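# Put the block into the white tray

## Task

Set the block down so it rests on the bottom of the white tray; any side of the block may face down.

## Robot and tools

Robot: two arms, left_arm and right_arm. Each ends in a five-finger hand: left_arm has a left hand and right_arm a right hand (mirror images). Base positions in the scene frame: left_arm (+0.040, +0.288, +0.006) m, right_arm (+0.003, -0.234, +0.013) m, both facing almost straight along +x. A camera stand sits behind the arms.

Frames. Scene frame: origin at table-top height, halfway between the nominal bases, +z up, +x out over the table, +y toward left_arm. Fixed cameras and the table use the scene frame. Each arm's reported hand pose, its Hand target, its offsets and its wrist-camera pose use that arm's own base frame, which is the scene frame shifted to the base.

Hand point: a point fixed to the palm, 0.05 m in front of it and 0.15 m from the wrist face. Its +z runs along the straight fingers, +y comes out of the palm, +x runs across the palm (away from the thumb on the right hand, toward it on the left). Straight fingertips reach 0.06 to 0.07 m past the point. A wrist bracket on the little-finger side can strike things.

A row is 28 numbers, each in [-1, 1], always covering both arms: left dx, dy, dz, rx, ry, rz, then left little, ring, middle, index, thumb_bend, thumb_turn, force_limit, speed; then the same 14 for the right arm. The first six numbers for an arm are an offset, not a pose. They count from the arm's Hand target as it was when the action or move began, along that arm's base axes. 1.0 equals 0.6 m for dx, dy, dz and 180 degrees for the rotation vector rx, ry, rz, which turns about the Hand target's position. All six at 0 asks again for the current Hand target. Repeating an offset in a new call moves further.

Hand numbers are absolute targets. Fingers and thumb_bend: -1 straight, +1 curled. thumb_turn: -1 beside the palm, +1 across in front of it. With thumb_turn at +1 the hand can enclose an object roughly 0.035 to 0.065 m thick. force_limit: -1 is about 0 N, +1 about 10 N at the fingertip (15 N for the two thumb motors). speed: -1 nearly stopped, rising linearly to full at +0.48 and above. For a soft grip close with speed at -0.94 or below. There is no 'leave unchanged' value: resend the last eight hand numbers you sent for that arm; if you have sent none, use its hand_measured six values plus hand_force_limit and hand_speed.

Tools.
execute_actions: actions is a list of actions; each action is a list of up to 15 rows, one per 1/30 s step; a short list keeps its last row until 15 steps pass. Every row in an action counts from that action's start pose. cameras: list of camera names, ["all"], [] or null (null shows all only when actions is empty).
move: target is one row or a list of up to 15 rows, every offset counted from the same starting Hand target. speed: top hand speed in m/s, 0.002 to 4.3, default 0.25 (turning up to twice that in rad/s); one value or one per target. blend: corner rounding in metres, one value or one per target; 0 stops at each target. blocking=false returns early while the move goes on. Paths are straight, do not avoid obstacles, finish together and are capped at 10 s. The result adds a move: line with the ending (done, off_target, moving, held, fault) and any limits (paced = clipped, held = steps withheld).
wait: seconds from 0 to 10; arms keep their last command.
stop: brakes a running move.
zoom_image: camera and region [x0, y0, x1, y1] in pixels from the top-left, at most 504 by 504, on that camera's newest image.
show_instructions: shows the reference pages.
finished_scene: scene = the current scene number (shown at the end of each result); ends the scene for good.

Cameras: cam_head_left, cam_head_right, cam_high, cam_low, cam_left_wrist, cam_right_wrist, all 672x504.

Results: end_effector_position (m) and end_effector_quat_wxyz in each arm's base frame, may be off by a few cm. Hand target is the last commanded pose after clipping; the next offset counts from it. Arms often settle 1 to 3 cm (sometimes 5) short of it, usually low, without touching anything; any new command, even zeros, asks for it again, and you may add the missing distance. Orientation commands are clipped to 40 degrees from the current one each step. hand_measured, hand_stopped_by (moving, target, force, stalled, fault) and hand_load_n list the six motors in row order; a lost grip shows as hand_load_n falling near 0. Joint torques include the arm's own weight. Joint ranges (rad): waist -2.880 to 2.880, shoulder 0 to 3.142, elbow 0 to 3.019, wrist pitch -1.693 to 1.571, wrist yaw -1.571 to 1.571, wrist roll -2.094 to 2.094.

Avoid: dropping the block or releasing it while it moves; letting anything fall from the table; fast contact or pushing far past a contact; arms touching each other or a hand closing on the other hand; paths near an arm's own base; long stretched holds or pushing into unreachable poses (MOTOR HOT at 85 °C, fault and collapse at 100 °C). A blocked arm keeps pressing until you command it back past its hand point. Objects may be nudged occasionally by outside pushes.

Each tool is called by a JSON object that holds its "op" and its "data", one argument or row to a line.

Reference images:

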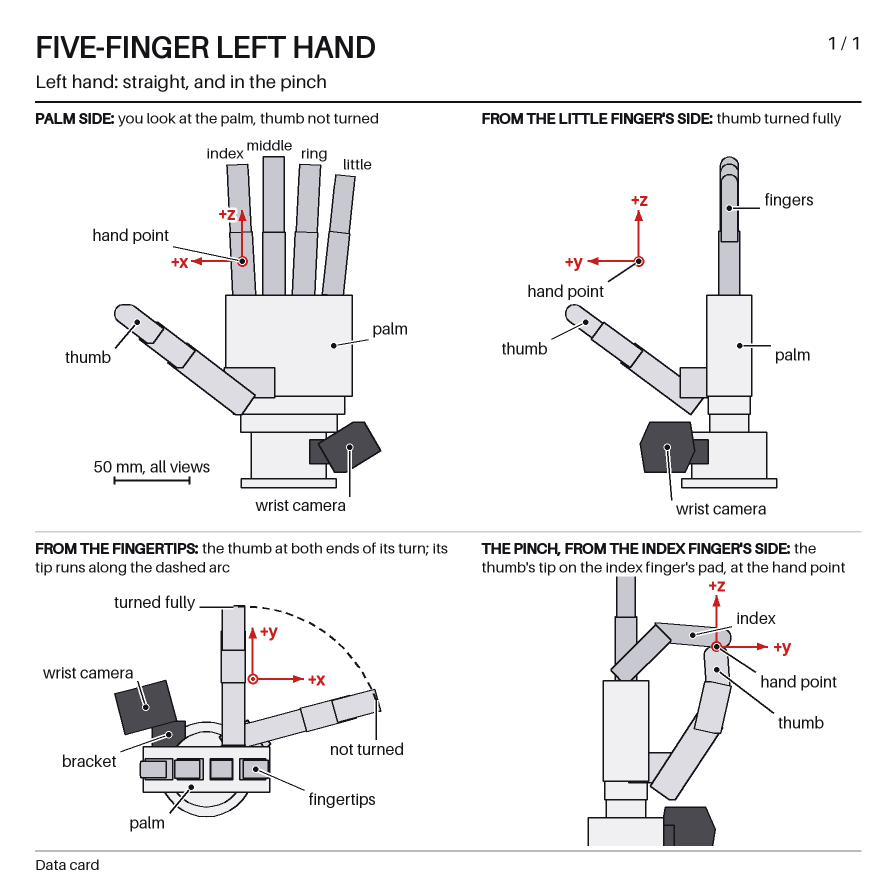

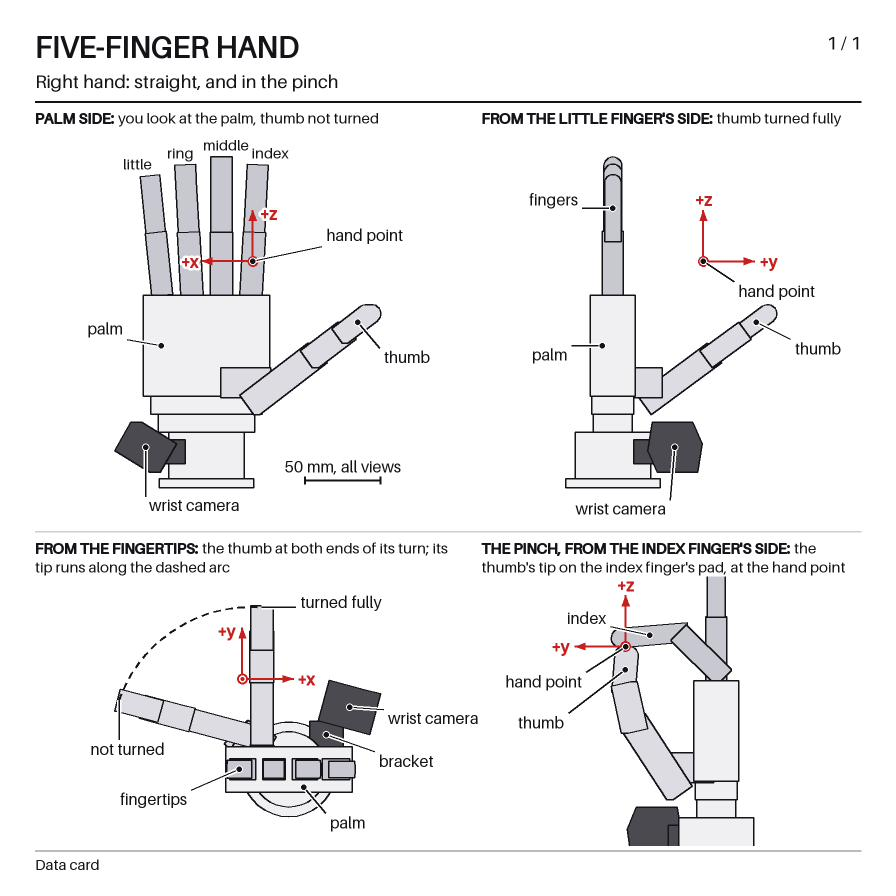

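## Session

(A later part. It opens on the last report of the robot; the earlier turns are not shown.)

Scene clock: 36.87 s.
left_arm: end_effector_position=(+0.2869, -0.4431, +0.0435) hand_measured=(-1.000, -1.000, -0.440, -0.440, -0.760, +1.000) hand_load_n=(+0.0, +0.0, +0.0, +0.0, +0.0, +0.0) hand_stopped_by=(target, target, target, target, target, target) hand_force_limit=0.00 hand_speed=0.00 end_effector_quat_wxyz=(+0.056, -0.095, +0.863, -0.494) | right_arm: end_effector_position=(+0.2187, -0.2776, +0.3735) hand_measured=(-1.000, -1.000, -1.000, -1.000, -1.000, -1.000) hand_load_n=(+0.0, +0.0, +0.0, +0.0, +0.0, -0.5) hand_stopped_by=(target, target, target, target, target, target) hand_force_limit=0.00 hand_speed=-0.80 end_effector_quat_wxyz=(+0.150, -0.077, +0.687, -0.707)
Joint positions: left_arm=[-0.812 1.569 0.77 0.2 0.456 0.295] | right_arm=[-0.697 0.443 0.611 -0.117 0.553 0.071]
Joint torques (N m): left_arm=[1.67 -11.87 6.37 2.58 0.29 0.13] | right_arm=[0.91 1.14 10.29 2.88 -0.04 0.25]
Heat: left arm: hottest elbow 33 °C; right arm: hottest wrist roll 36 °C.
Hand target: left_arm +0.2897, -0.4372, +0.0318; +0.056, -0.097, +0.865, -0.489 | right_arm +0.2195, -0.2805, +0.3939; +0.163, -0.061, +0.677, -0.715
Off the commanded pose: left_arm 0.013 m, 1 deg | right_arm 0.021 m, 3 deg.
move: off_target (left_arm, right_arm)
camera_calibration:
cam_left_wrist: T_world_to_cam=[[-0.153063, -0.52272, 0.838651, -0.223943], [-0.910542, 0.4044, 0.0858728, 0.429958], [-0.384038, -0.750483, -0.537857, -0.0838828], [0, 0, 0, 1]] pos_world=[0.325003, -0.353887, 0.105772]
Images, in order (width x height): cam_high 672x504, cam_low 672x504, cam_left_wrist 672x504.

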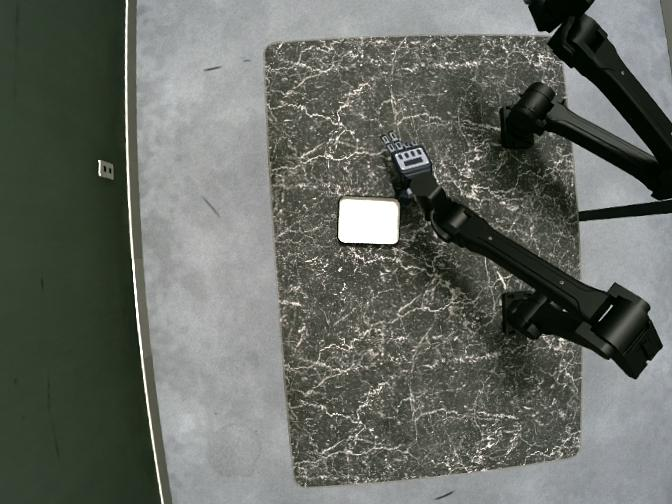

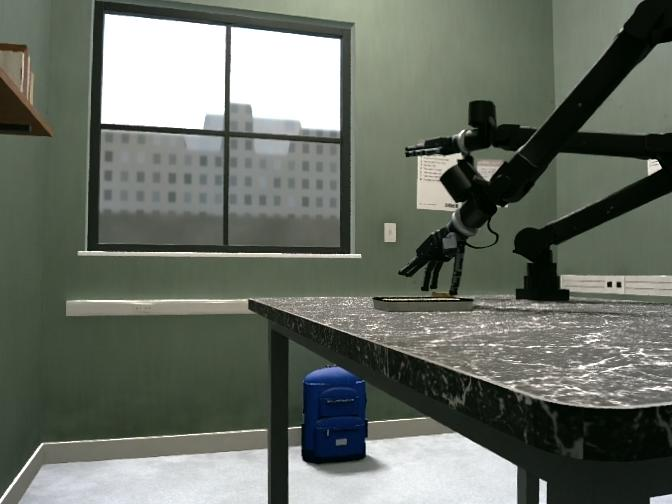

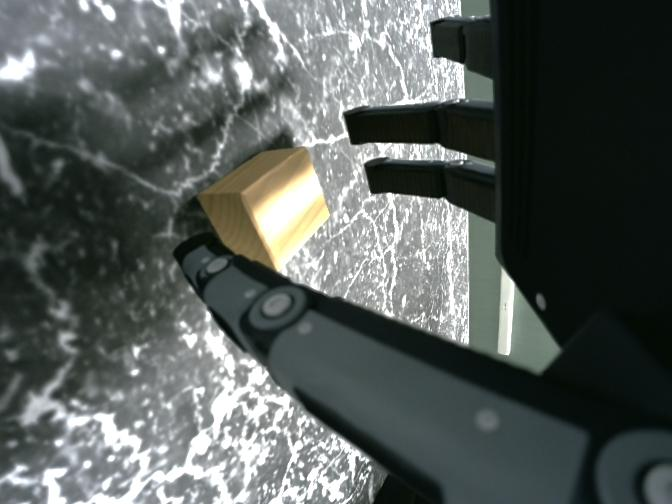

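{"op": "move", "data": {
  "target": [0,0,-0.021,0,0,0,-1,-1,-0.44,-0.44,-0.76,1,0,0, 0,0,0,0,0,0,-1,-1,-1,-1,-1,-1,0,-0.8],
  "speed": 0.08,
  "cameras": ["cam_low","cam_left_wrist"]
}}

{"op": "zoom_image", "data": {
  "camera": "cam_low",
  "region": [390, 200, 500, 320]
}}

{"op": "zoom_image", "data": {
  "camera": "cam_left_wrist",
  "region": [130, 100, 430, 300]
}}

Scene clock: 38.20 s.
left_arm: end_effector_position=(+0.2869, -0.4432, +0.0303) hand_measured=(-1.000, -1.000, -0.440, -0.440, -0.760, +1.000) hand_load_n=(+0.0, +0.0, +0.0, +0.0, +0.0, +0.5) hand_stopped_by=(target, target, target, target, target, target) hand_force_limit=0.00 hand_speed=0.00 end_effector_quat_wxyz=(+0.056, -0.095, +0.863, -0.494) | right_arm: end_effector_position=(+0.2187, -0.2776, +0.3735) hand_measured=(-1.000, -1.000, -1.000, -1.000, -1.000, -1.000) hand_load_n=(+0.0, +0.0, +0.0, +0.0, +0.0, +0.0) hand_stopped_by=(target, target, target, target, target, target) hand_force_limit=0.00 hand_speed=-0.80 end_effector_quat_wxyz=(+0.150, -0.077, +0.687, -0.707)
Joint positions: left_arm=[-0.812 1.6 0.76 0.24 0.456 0.295] | right_arm=[-0.697 0.443 0.611 -0.117 0.553 0.071]
Joint torques (N m): left_arm=[1.9 -11.87 6.28 2.45 0.28 0.1] | right_arm=[0.97 1.26 10.26 2.88 -0.04 0.23]
Heat: left arm: hottest elbow 33 °C; right arm: hottest wrist roll 36 °C.
Hand target: left_arm +0.2896, -0.4372, +0.0191; +0.056, -0.097, +0.865, -0.489 | right_arm +0.2195, -0.2805, +0.3939; +0.163, -0.061, +0.677, -0.715
Off the commanded pose: left_arm 0.013 m, 1 deg | right_arm 0.021 m, 3 deg.
move: off_target (left_arm, right_arm)
camera_calibration:
cam_left_wrist: T_world_to_cam=[[-0.152647, -0.523158, 0.838454, -0.213229], [-0.910486, 0.404381, 0.0865547, 0.430994], [-0.384336, -0.750188, -0.538056, -0.0907087], [0, 0, 0, 1]] pos_world=[0.325003, -0.353887, 0.0926717]
Images, in order (width x height): cam_low 672x504, cam_left_wrist 672x504.

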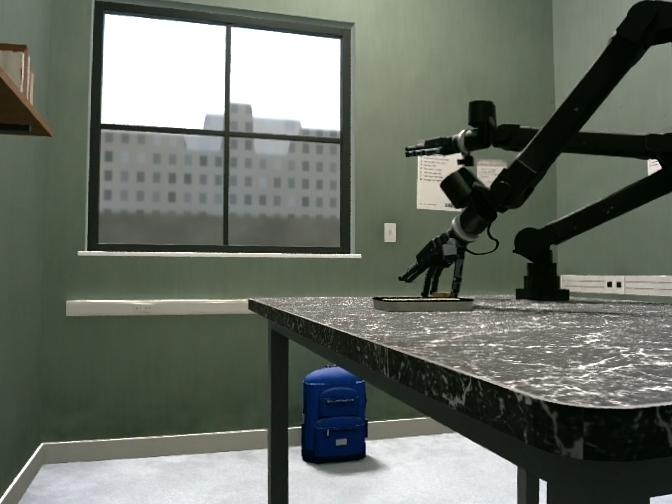

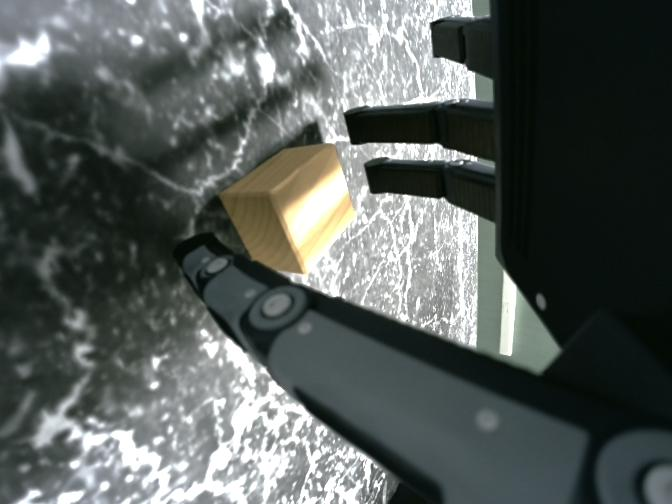

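Scaled by 4.200.

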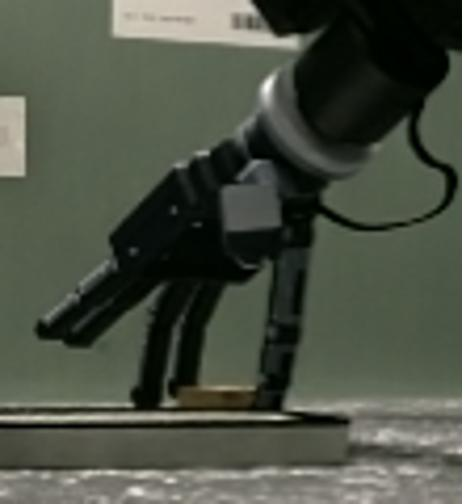

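Scaled by 1.680.

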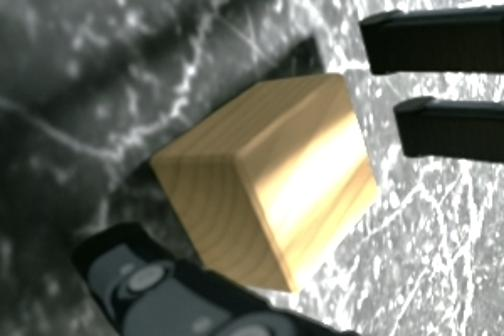

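{"op": "move", "data": {
  "target": [0,0,0,0,0,0,-1,-1,0.3,0.3,0.0,1,-0.2,-0.85, 0,0,0,0,0,0,-1,-1,-1,-1,-1,-1,0,-0.8],
  "speed": 0.08,
  "cameras": ["cam_low","cam_left_wrist"]
}}

{"op": "zoom_image", "data": {
  "camera": "cam_low",
  "region": [390, 200, 500, 320]
}}

Scene clock: 40.10 s.
left_arm: end_effector_position=(+0.2869, -0.4433, +0.0305) hand_measured=(-1.000, -1.000, -0.040, -0.026, -0.560, +1.000) hand_load_n=(+0.0, +0.0, +3.5, +7.5, +10.5, -3.0) hand_stopped_by=(target, target, force, force, force, target) hand_force_limit=-0.20 hand_speed=-0.85 end_effector_quat_wxyz=(+0.056, -0.095, +0.863, -0.494) | right_arm: end_effector_position=(+0.2187, -0.2776, +0.3735) hand_measured=(-1.000, -1.000, -1.000, -1.000, -1.000, -1.000) hand_load_n=(+0.0, +0.0, +0.0, +0.0, +0.0, -0.5) hand_stopped_by=(target, target, target, target, target, target) hand_force_limit=0.00 hand_speed=-0.80 end_effector_quat_wxyz=(+0.150, -0.077, +0.687, -0.707)
Joint positions: left_arm=[-0.812 1.6 0.76 0.241 0.456 0.295] | right_arm=[-0.697 0.443 0.611 -0.117 0.553 0.071]
Joint torques (N m): left_arm=[1.38 -11.58 6.32 2.7 0.32 0.11] | right_arm=[0.85 0.97 10.26 2.86 -0.04 0.25]
Heat: left arm: hottest elbow 33 °C; right arm: hottest wrist roll 36 °C.
Hand target: left_arm +0.2896, -0.4372, +0.0191; +0.056, -0.097, +0.865, -0.489 | right_arm +0.2195, -0.2805, +0.3939; +0.163, -0.061, +0.677, -0.715
Off the commanded pose: left_arm 0.013 m, 1 deg | right_arm 0.021 m, 3 deg.
move: off_target (left_arm, right_arm)
camera_calibration:
cam_left_wrist: T_world_to_cam=[[-0.153077, -0.522517, 0.838775, -0.213013], [-0.910414, 0.404673, 0.0859412, 0.431255], [-0.384335, -0.750477, -0.537653, -0.0908321], [0, 0, 0, 1]] pos_world=[0.325103, -0.353987, 0.0927712]
Images, in order (width x height): cam_low 672x504, cam_left_wrist 672x504.

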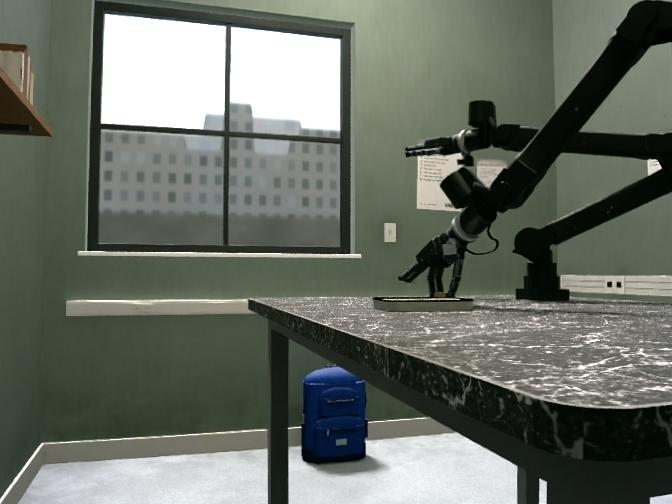

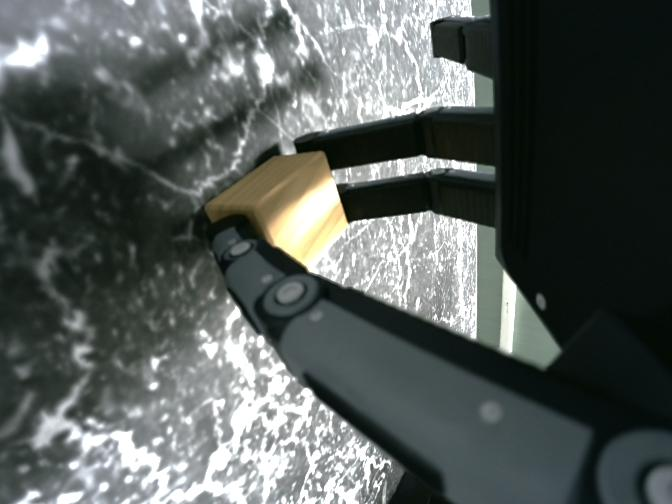

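Scaled by 4.200.

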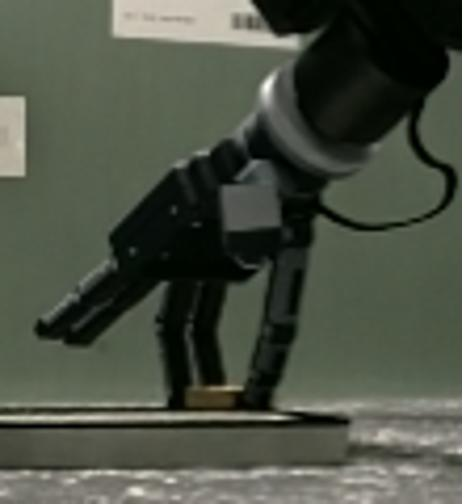

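{"op": "move", "data": {
  "target": [0,0,0.15,0,0,0,-1,-1,0.3,0.3,0.0,1,-0.2,-0.85, 0,0,0,0,0,0,-1,-1,-1,-1,-1,-1,0,-0.8],
  "speed": 0.1,
  "cameras": ["cam_low","cam_left_wrist", "cam_high"]
}}

{"op": "zoom_image", "data": {
  "camera": "cam_low",
  "region": [390, 200, 500, 320]
}}

Scene clock: 42.07 s.
left_arm: end_effector_position=(+0.2719, -0.4275, +0.0888) hand_measured=(-1.000, -1.000, -0.040, -0.026, -0.560, +1.000) hand_load_n=(+0.0, +0.0, +3.5, +7.0, +10.5, -3.0) hand_stopped_by=(target, target, force, force, force, target) hand_force_limit=-0.20 hand_speed=-0.85 end_effector_quat_wxyz=(+0.042, -0.103, +0.872, -0.476) | right_arm: end_effector_position=(+0.2187, -0.2776, +0.3735) hand_measured=(-1.000, -1.000, -1.000, -1.000, -1.000, -1.000) hand_load_n=(+0.0, +0.0, +0.0, +0.0, +0.0, -0.5) hand_stopped_by=(target, target, target, target, target, target) hand_force_limit=0.00 hand_speed=-0.80 end_effector_quat_wxyz=(+0.150, -0.077, +0.687, -0.707)
Joint positions: left_arm=[-0.812 1.43 0.797 -0.017 0.456 0.295] | right_arm=[-0.697 0.443 0.611 -0.117 0.553 0.071]
Joint torques (N m): left_arm=[2.32 -12.86 11.6 1.57 0.32 0.07] | right_arm=[0.91 0.97 10.3 2.91 -0.04 0.24]
Heat: left arm: hottest elbow 33 °C; right arm: hottest wrist roll 36 °C.
Hand target: left_arm +0.2896, -0.4372, +0.1092; +0.056, -0.097, +0.865, -0.489 | right_arm +0.2195, -0.2805, +0.3939; +0.163, -0.061, +0.677, -0.715
Off the commanded pose: left_arm 0.029 m, 2 deg | right_arm 0.021 m, 3 deg.
move: off_target (left_arm, right_arm)
camera_calibration:
cam_left_wrist: T_world_to_cam=[[-0.123846, -0.553377, 0.823672, -0.275729], [-0.90657, 0.400607, 0.132834, 0.399207], [-0.403476, -0.730266, -0.551289, -0.0383136], [0, 0, 0, 1]] pos_world=[0.312302, -0.340486, 0.152961]
Images, in order (width x height): cam_high 672x504, cam_low 672x504, cam_left_wrist 672x504.

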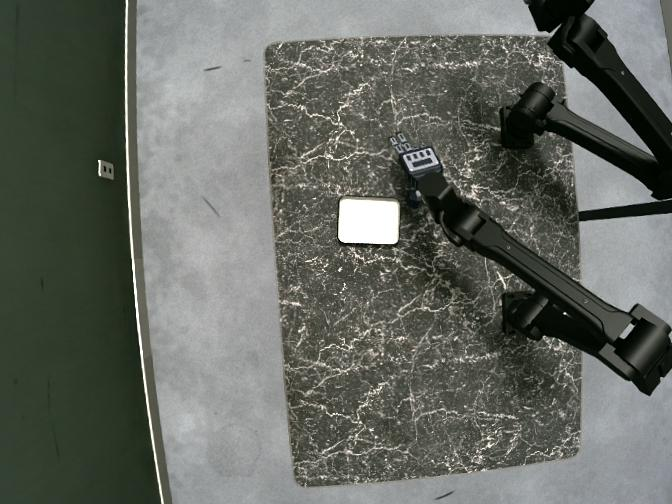

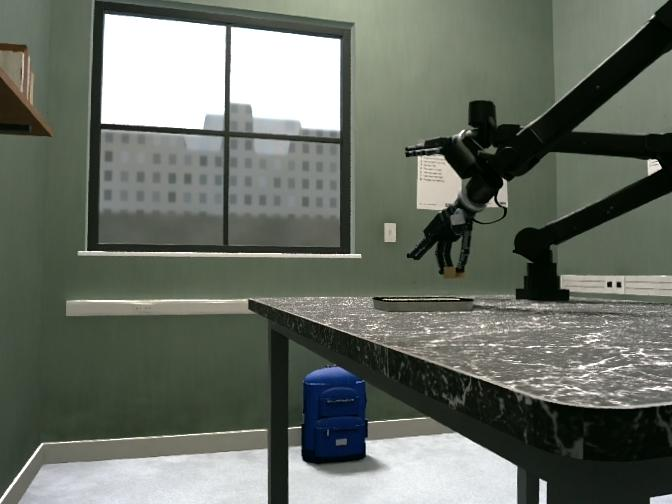

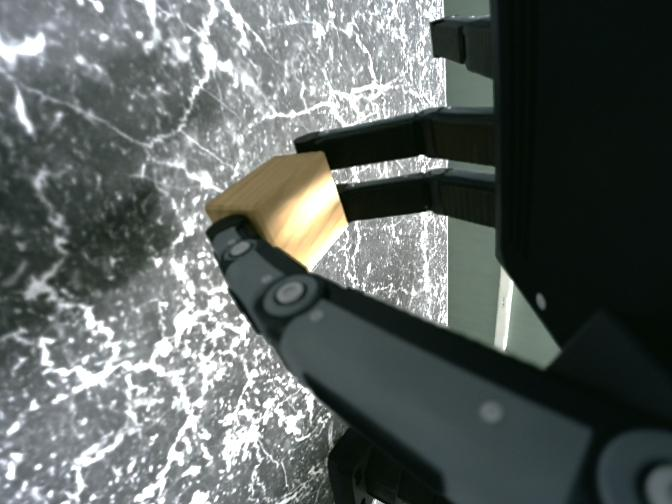

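Scaled by 4.200.

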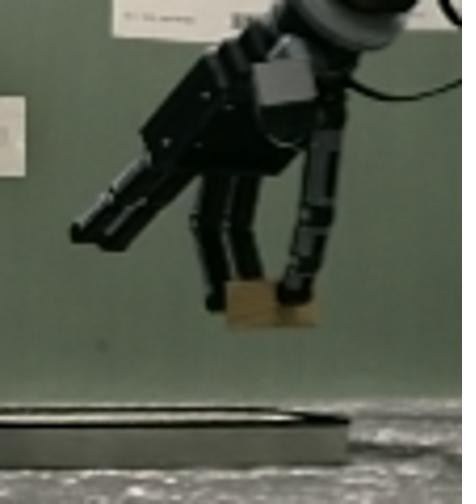

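{"op": "move", "data": {
  "target": [0.23,0.207,0.003,0,0,0.083,-1,-1,0.3,0.3,0.0,1,-0.2,-0.85, 0,0,0,0,0,0,-1,-1,-1,-1,-1,-1,0,-0.8],
  "speed": 0.2,
  "cameras": ["cam_low","cam_left_wrist", "cam_high", "cam_head_left", "cam_head_right"]
}}

{"op": "zoom_image", "data": {
  "camera": "cam_low",
  "region": [360, 200, 500, 320]
}}

{"op": "zoom_image", "data": {
  "camera": "cam_high",
  "region": [320, 160, 440, 280]
}}

Scene clock: 44.90 s.
left_arm: end_effector_position=(+0.4086, -0.3075, +0.0983) hand_measured=(-1.000, -1.000, -0.040, -0.026, -0.560, +1.000) hand_load_n=(+0.0, +0.0, +3.5, +7.0, +10.5, -3.0) hand_stopped_by=(target, target, force, force, force, target) hand_force_limit=-0.20 hand_speed=-0.85 end_effector_quat_wxyz=(+0.108, -0.219, +0.847, -0.472) | right_arm: end_effector_position=(+0.2187, -0.2776, +0.3735) hand_measured=(-1.000, -1.000, -1.000, -1.000, -1.000, -1.000) hand_load_n=(+0.0, +0.0, +0.0, +0.0, +0.0, +0.0) hand_stopped_by=(target, target, target, target, target, target) hand_force_limit=0.00 hand_speed=-0.80 end_effector_quat_wxyz=(+0.150, -0.077, +0.687, -0.707)
Joint positions: left_arm=[-0.433 1.446 0.843 -0.067 0.546 0.364] | right_arm=[-0.697 0.443 0.611 -0.117 0.553 0.071]
Joint torques (N m): left_arm=[1.03 -10.99 11.96 1.65 0.35 0.11] | right_arm=[0.73 1.14 10.26 2.89 -0.04 0.24]
Heat: left arm: hottest elbow 33 °C; right arm: hottest wrist roll 36 °C.
Hand target: left_arm +0.4275, -0.3131, +0.1109; +0.119, -0.209, +0.845, -0.477 | right_arm +0.2195, -0.2805, +0.3939; +0.163, -0.061, +0.677, -0.715
Off the commanded pose: left_arm 0.023 m, 2 deg | right_arm 0.021 m, 3 deg.
move: off_target (left_arm, right_arm)
camera_calibration:
cam_left_wrist: T_world_to_cam=[[0.0230053, -0.556404, 0.830593, -0.261864], [-0.981702, 0.144518, 0.124002, 0.426676], [-0.189031, -0.818247, -0.542898, -0.00579815], [0, 0, 0, 1]] pos_world=[0.423797, -0.212109, 0.161446]
Images, in order (width x height): cam_head_left 672x504, cam_head_right 672x504, cam_high 672x504, cam_low 672x504, cam_left_wrist 672x504.

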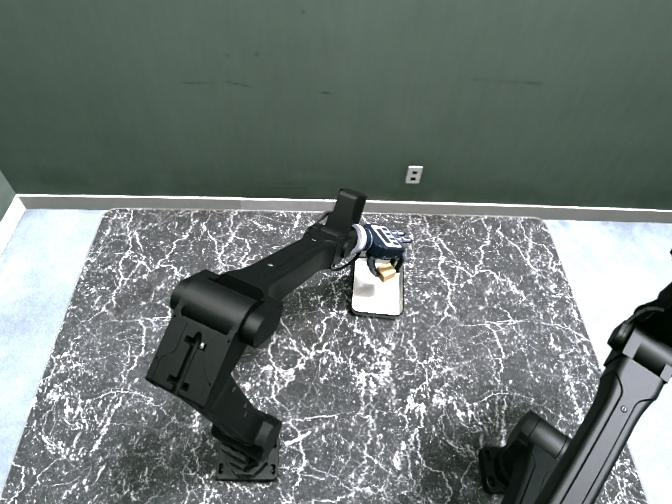

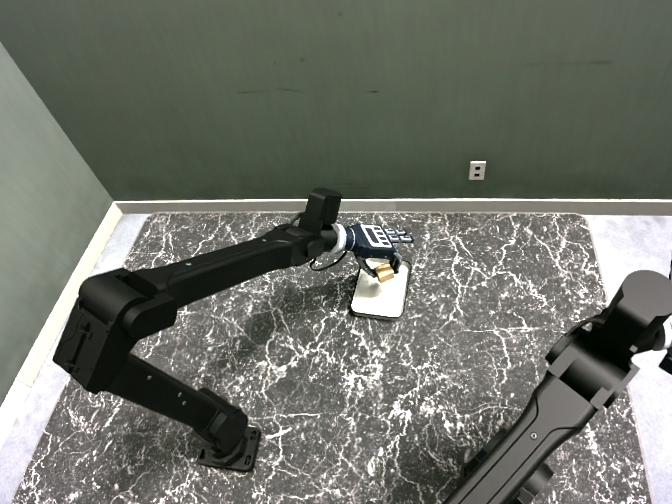

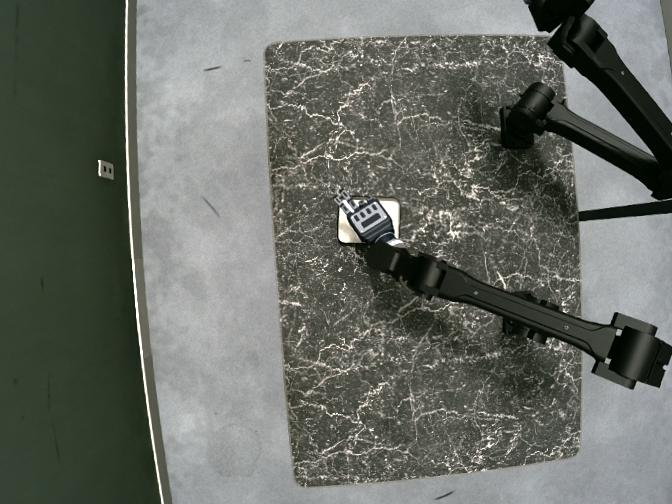

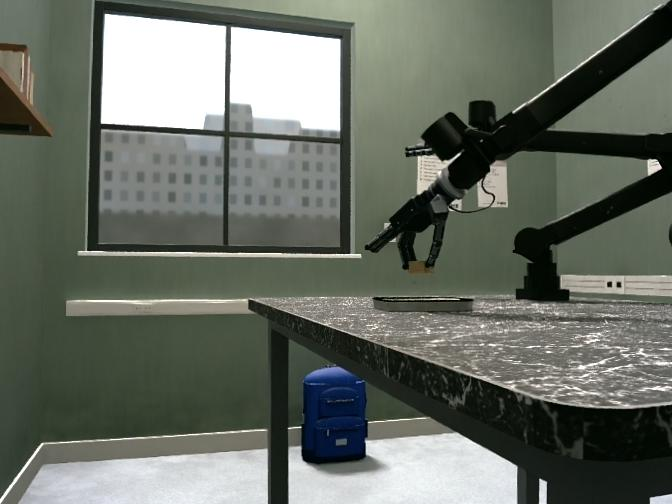

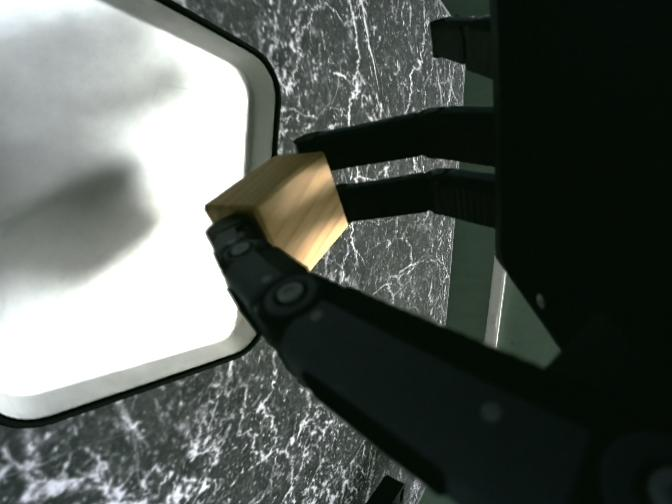

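Scaled by 3.600.

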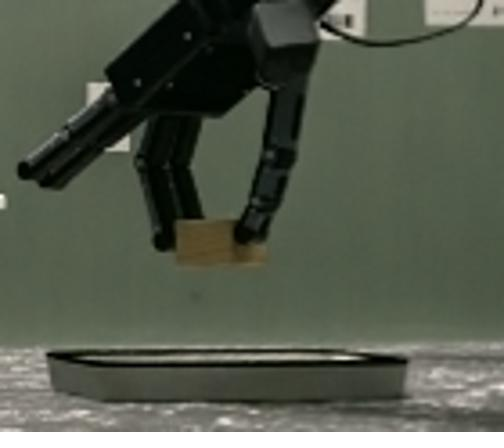

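Scaled by 4.200.

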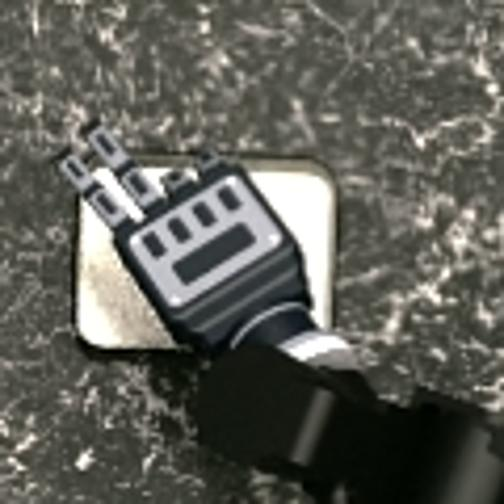

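{"op": "move", "data": {
  "target": [-0.019,0.02,-0.0965,0,0,0,-1,-1,0.3,0.3,0.0,1,-0.2,-0.85, 0,0,0,0,0,0,-1,-1,-1,-1,-1,-1,0,-0.8],
  "speed": 0.12,
  "cameras": ["cam_low","cam_left_wrist", "cam_high", "cam_head_left", "cam_head_right"]
}}

{"op": "zoom_image", "data": {
  "camera": "cam_low",
  "region": [360, 200, 500, 320]
}}

{"op": "zoom_image", "data": {
  "camera": "cam_head_right",
  "region": [330, 220, 450, 340]
}}

Scene clock: 47.90 s.
left_arm: end_effector_position=(+0.4129, -0.3069, +0.0612) hand_measured=(-1.000, -1.000, -0.040, -0.026, -0.560, +1.000) hand_load_n=(+0.0, -0.5, +3.5, +7.0, +10.5, -3.0) hand_stopped_by=(target, target, force, force, force, target) hand_force_limit=-0.20 hand_speed=-0.85 end_effector_quat_wxyz=(+0.116, -0.210, +0.844, -0.480) | right_arm: end_effector_position=(+0.2187, -0.2776, +0.3735) hand_measured=(-1.000, -1.000, -1.000, -1.000, -1.000, -1.000) hand_load_n=(+0.0, +0.0, +0.0, +0.0, +0.0, +0.0) hand_stopped_by=(target, target, target, target, target, target) hand_force_limit=0.00 hand_speed=-0.80 end_effector_quat_wxyz=(+0.150, -0.077, +0.687, -0.707)
Joint positions: left_arm=[-0.426 1.523 0.792 0.082 0.558 0.375] | right_arm=[-0.697 0.443 0.611 -0.117 0.553 0.071]
Joint torques (N m): left_arm=[1.49 -12.22 6.95 2.76 0.39 0.18] | right_arm=[0.97 1.2 10.28 2.86 -0.02 0.23]
Heat: left arm: hottest elbow 33 °C; right arm: hottest wrist roll 36 °C.
Hand target: left_arm +0.4161, -0.3011, +0.0531; +0.119, -0.209, +0.845, -0.477 | right_arm +0.2195, -0.2805, +0.3939; +0.163, -0.061, +0.677, -0.715
Off the commanded pose: left_arm 0.011 m, 1 deg | right_arm 0.021 m, 3 deg.
move: off_target (left_arm, right_arm)
camera_calibration:
cam_left_wrist: T_world_to_cam=[[-0.00258714, -0.546936, 0.837171, -0.217781], [-0.983355, 0.153485, 0.0972352, 0.440452], [-0.181675, -0.822985, -0.538229, -0.0294132], [0, 0, 0, 1]] pos_world=[0.427214, -0.210922, 0.123661]
Images, in order (width x height): cam_head_left 672x504, cam_head_right 672x504, cam_high 672x504, cam_low 672x504, cam_left_wrist 672x504.

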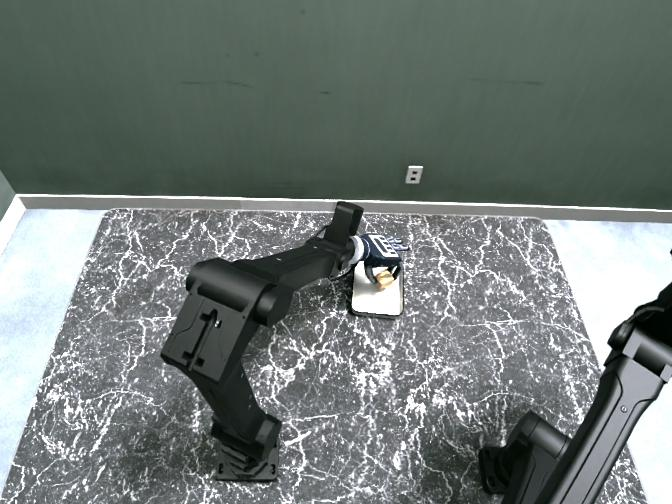

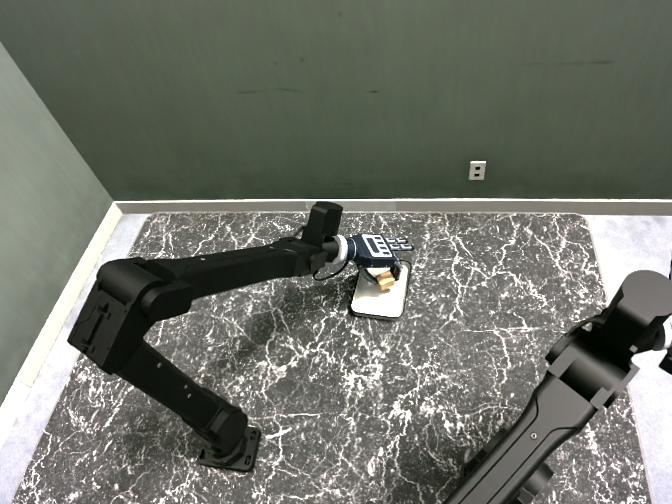

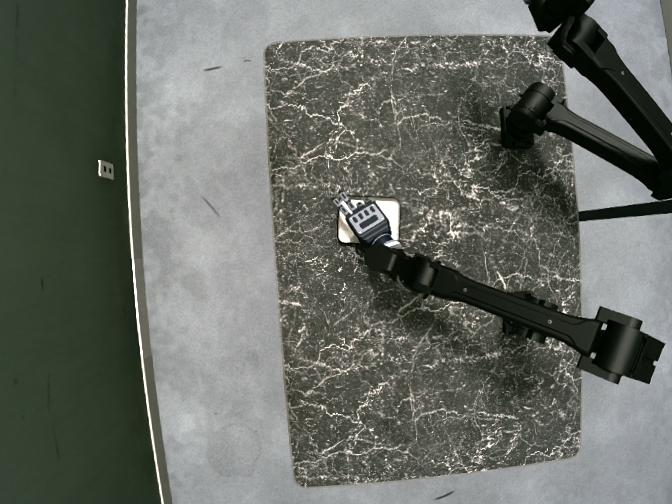

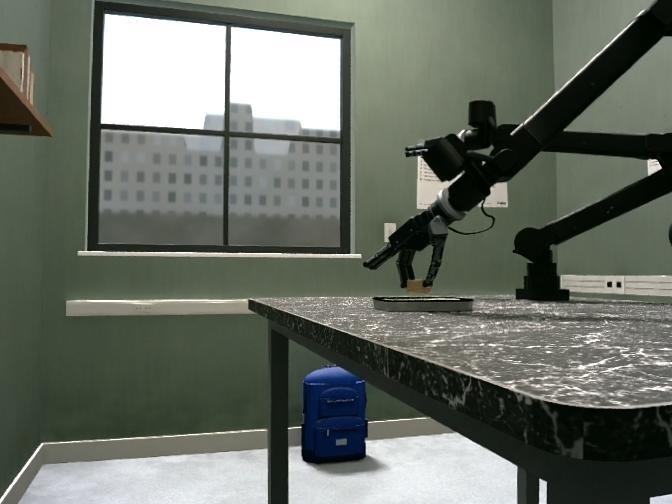

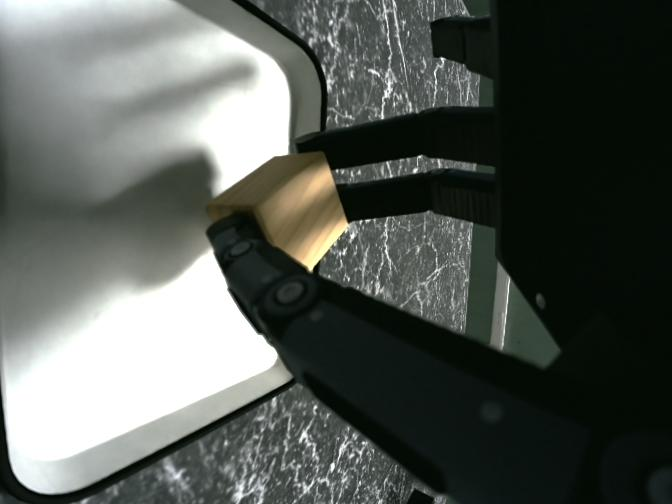

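Scaled by 3.600.

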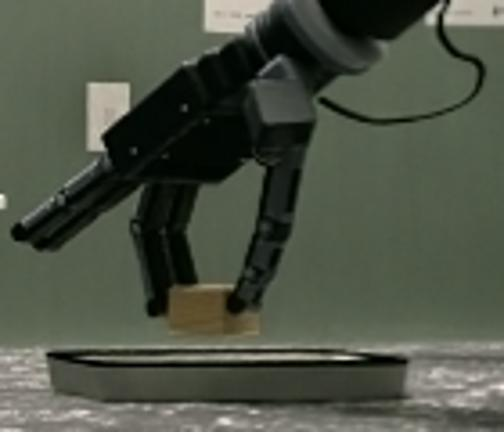

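Scaled by 4.200.

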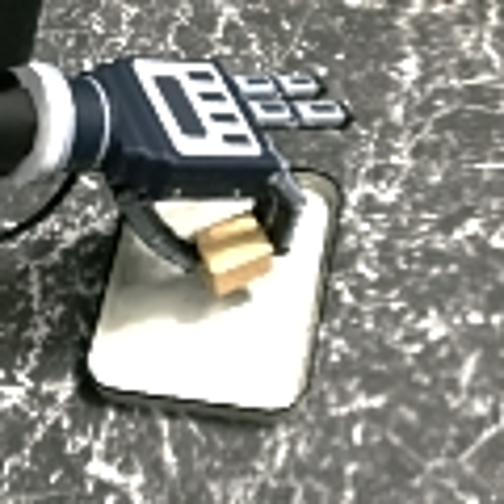

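{"op": "move", "data": {
  "target": [0,0.005,-0.0375,0,0,0,-1,-1,0.3,0.3,0.0,1,-0.2,-0.85, 0,0,0,0,0,0,-1,-1,-1,-1,-1,-1,0,-0.8],
  "speed": 0.06,
  "cameras": ["cam_low","cam_left_wrist", "cam_head_right"]
}}

{"op": "zoom_image", "data": {
  "camera": "cam_low",
  "region": [360, 200, 500, 320]
}}

{"op": "zoom_image", "data": {
  "camera": "cam_head_right",
  "region": [330, 220, 450, 340]
}}

Scene clock: 49.53 s.
left_arm: end_effector_position=(+0.4145, -0.3044, +0.0405) hand_measured=(-1.000, -1.000, -0.040, -0.026, -0.560, +1.000) hand_load_n=(+0.0, +0.0, +3.5, +7.0, +10.0, -3.0) hand_stopped_by=(target, target, force, force, force, target) hand_force_limit=-0.20 hand_speed=-0.85 end_effector_quat_wxyz=(+0.117, -0.209, +0.843, -0.481) | right_arm: end_effector_position=(+0.2187, -0.2776, +0.3735) hand_measured=(-1.000, -1.000, -1.000, -1.000, -1.000, -1.000) hand_load_n=(+0.0, +0.0, +0.0, -0.5, +0.0, +0.0) hand_stopped_by=(target, target, target, target, target, target) hand_force_limit=0.00 hand_speed=-0.80 end_effector_quat_wxyz=(+0.150, -0.077, +0.687, -0.707)
Joint positions: left_arm=[-0.419 1.569 0.771 0.151 0.563 0.38] | right_arm=[-0.697 0.443 0.611 -0.117 0.553 0.071]
Joint torques (N m): left_arm=[2.14 -11.4 6.42 2.47 0.38 0.15] | right_arm=[0.91 1.14 10.29 2.84 -0.03 0.24]
Heat: left arm: hottest elbow 33 °C; right arm: hottest wrist roll 36 °C.
Hand target: left_arm +0.4163, -0.2980, +0.0306; +0.120, -0.209, +0.845, -0.478 | right_arm +0.2195, -0.2805, +0.3939; +0.163, -0.061, +0.677, -0.715
Off the commanded pose: left_arm 0.012 m, 0 deg | right_arm 0.021 m, 3 deg.
move: off_target (left_arm, right_arm)
camera_calibration:
cam_left_wrist: T_world_to_cam=[[-0.00607088, -0.545453, 0.83812, -0.197295], [-0.98376, 0.153611, 0.0928453, 0.444021], [-0.179387, -0.823945, -0.537527, -0.0395658], [0, 0, 0, 1]] pos_world=[0.428514, -0.208422, 0.102864]
Images, in order (width x height): cam_head_right 672x504, cam_low 672x504, cam_left_wrist 672x504.

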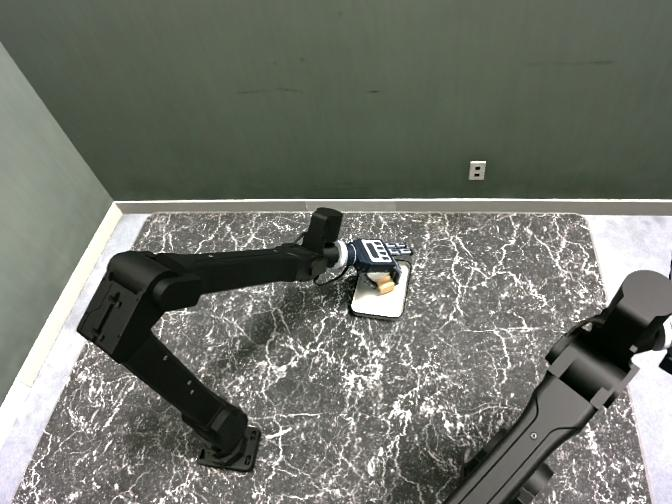

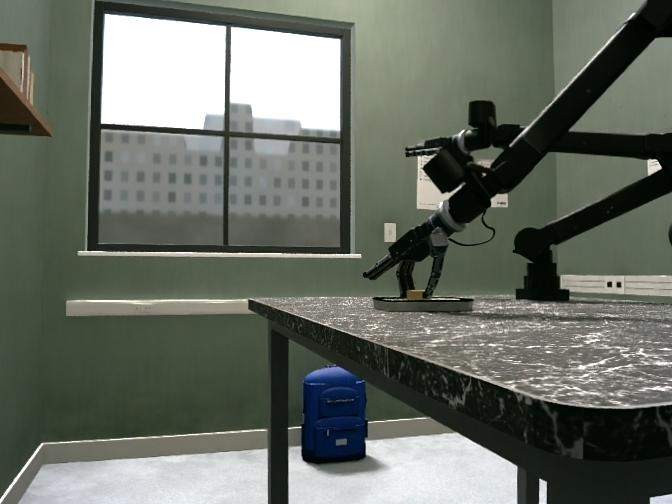

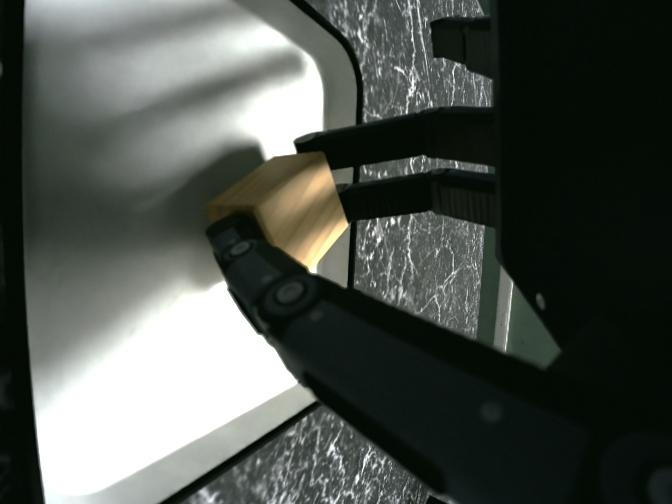

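Scaled by 3.600.

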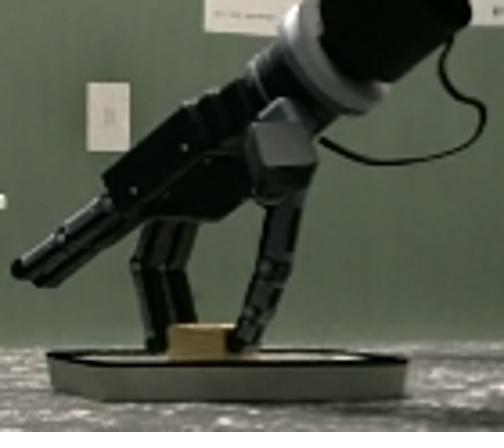

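Scaled by 4.200.

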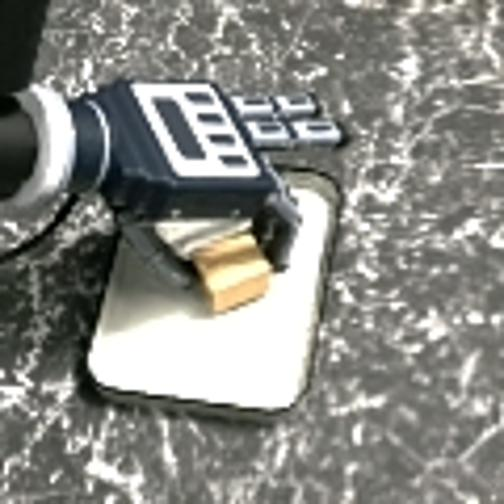

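{"op": "move", "data": {
  "target": [0,0,-0.0065,0,0,0,-1,-1,0.3,0.3,0.0,1,-0.2,-0.85, 0,0,0,0,0,0,-1,-1,-1,-1,-1,-1,0,-0.8],
  "speed": 0.05,
  "cameras": ["cam_low"]
}}

{"op": "zoom_image", "data": {
  "camera": "cam_low",
  "region": [360, 200, 500, 320]
}}

Scene clock: 50.70 s.
left_arm: end_effector_position=(+0.4160, -0.3051, +0.0388) hand_measured=(-1.000, -1.000, -0.040, -0.026, -0.560, +1.000) hand_load_n=(+0.0, +0.0, +3.5, +7.0, +10.5, -3.0) hand_stopped_by=(target, target, force, force, force, target) hand_force_limit=-0.20 hand_speed=-0.85 end_effector_quat_wxyz=(+0.119, -0.208, +0.843, -0.482) | right_arm: end_effector_position=(+0.2187, -0.2776, +0.3735) hand_measured=(-1.000, -1.000, -1.000, -1.000, -1.000, -1.000) hand_load_n=(+0.0, +0.0, +0.0, +0.0, +0.0, -0.5) hand_stopped_by=(target, target, target, target, target, target) hand_force_limit=0.00 hand_speed=-0.80 end_effector_quat_wxyz=(+0.150, -0.077, +0.687, -0.707)
Joint positions: left_arm=[-0.419 1.576 0.771 0.163 0.563 0.38] | right_arm=[-0.697 0.443 0.611 -0.117 0.553 0.071]
Joint torques (N m): left_arm=[2.61 -11.75 6.2 2.26 0.33 0.18] | right_arm=[0.73 1.08 10.26 2.88 -0.04 0.24]
Heat: left arm: hottest elbow 33 °C; right arm: hottest wrist roll 36 °C.
Hand target: left_arm +0.4163, -0.2979, +0.0266; +0.119, -0.209, +0.845, -0.478 | right_arm +0.2195, -0.2805, +0.3939; +0.163, -0.061, +0.677, -0.715
Off the commanded pose: left_arm 0.014 m, 1 deg | right_arm 0.021 m, 3 deg.
move: off_target (left_arm, right_arm)
Images, in order (width x height): cam_low 672x504.

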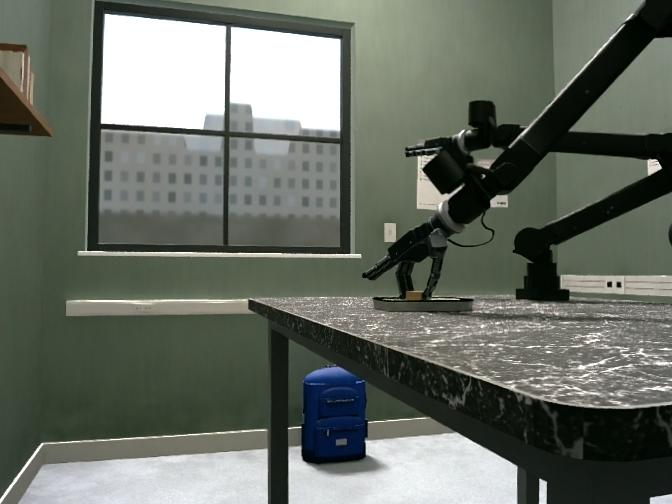

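Scaled by 3.600.

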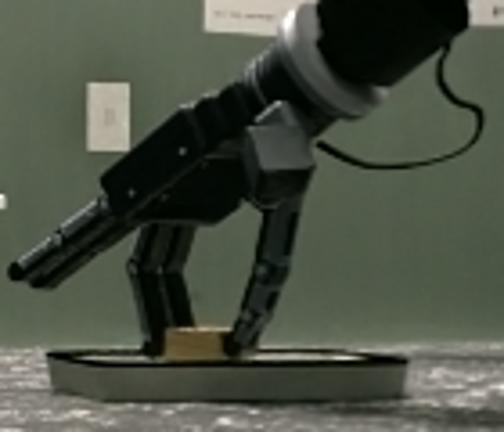

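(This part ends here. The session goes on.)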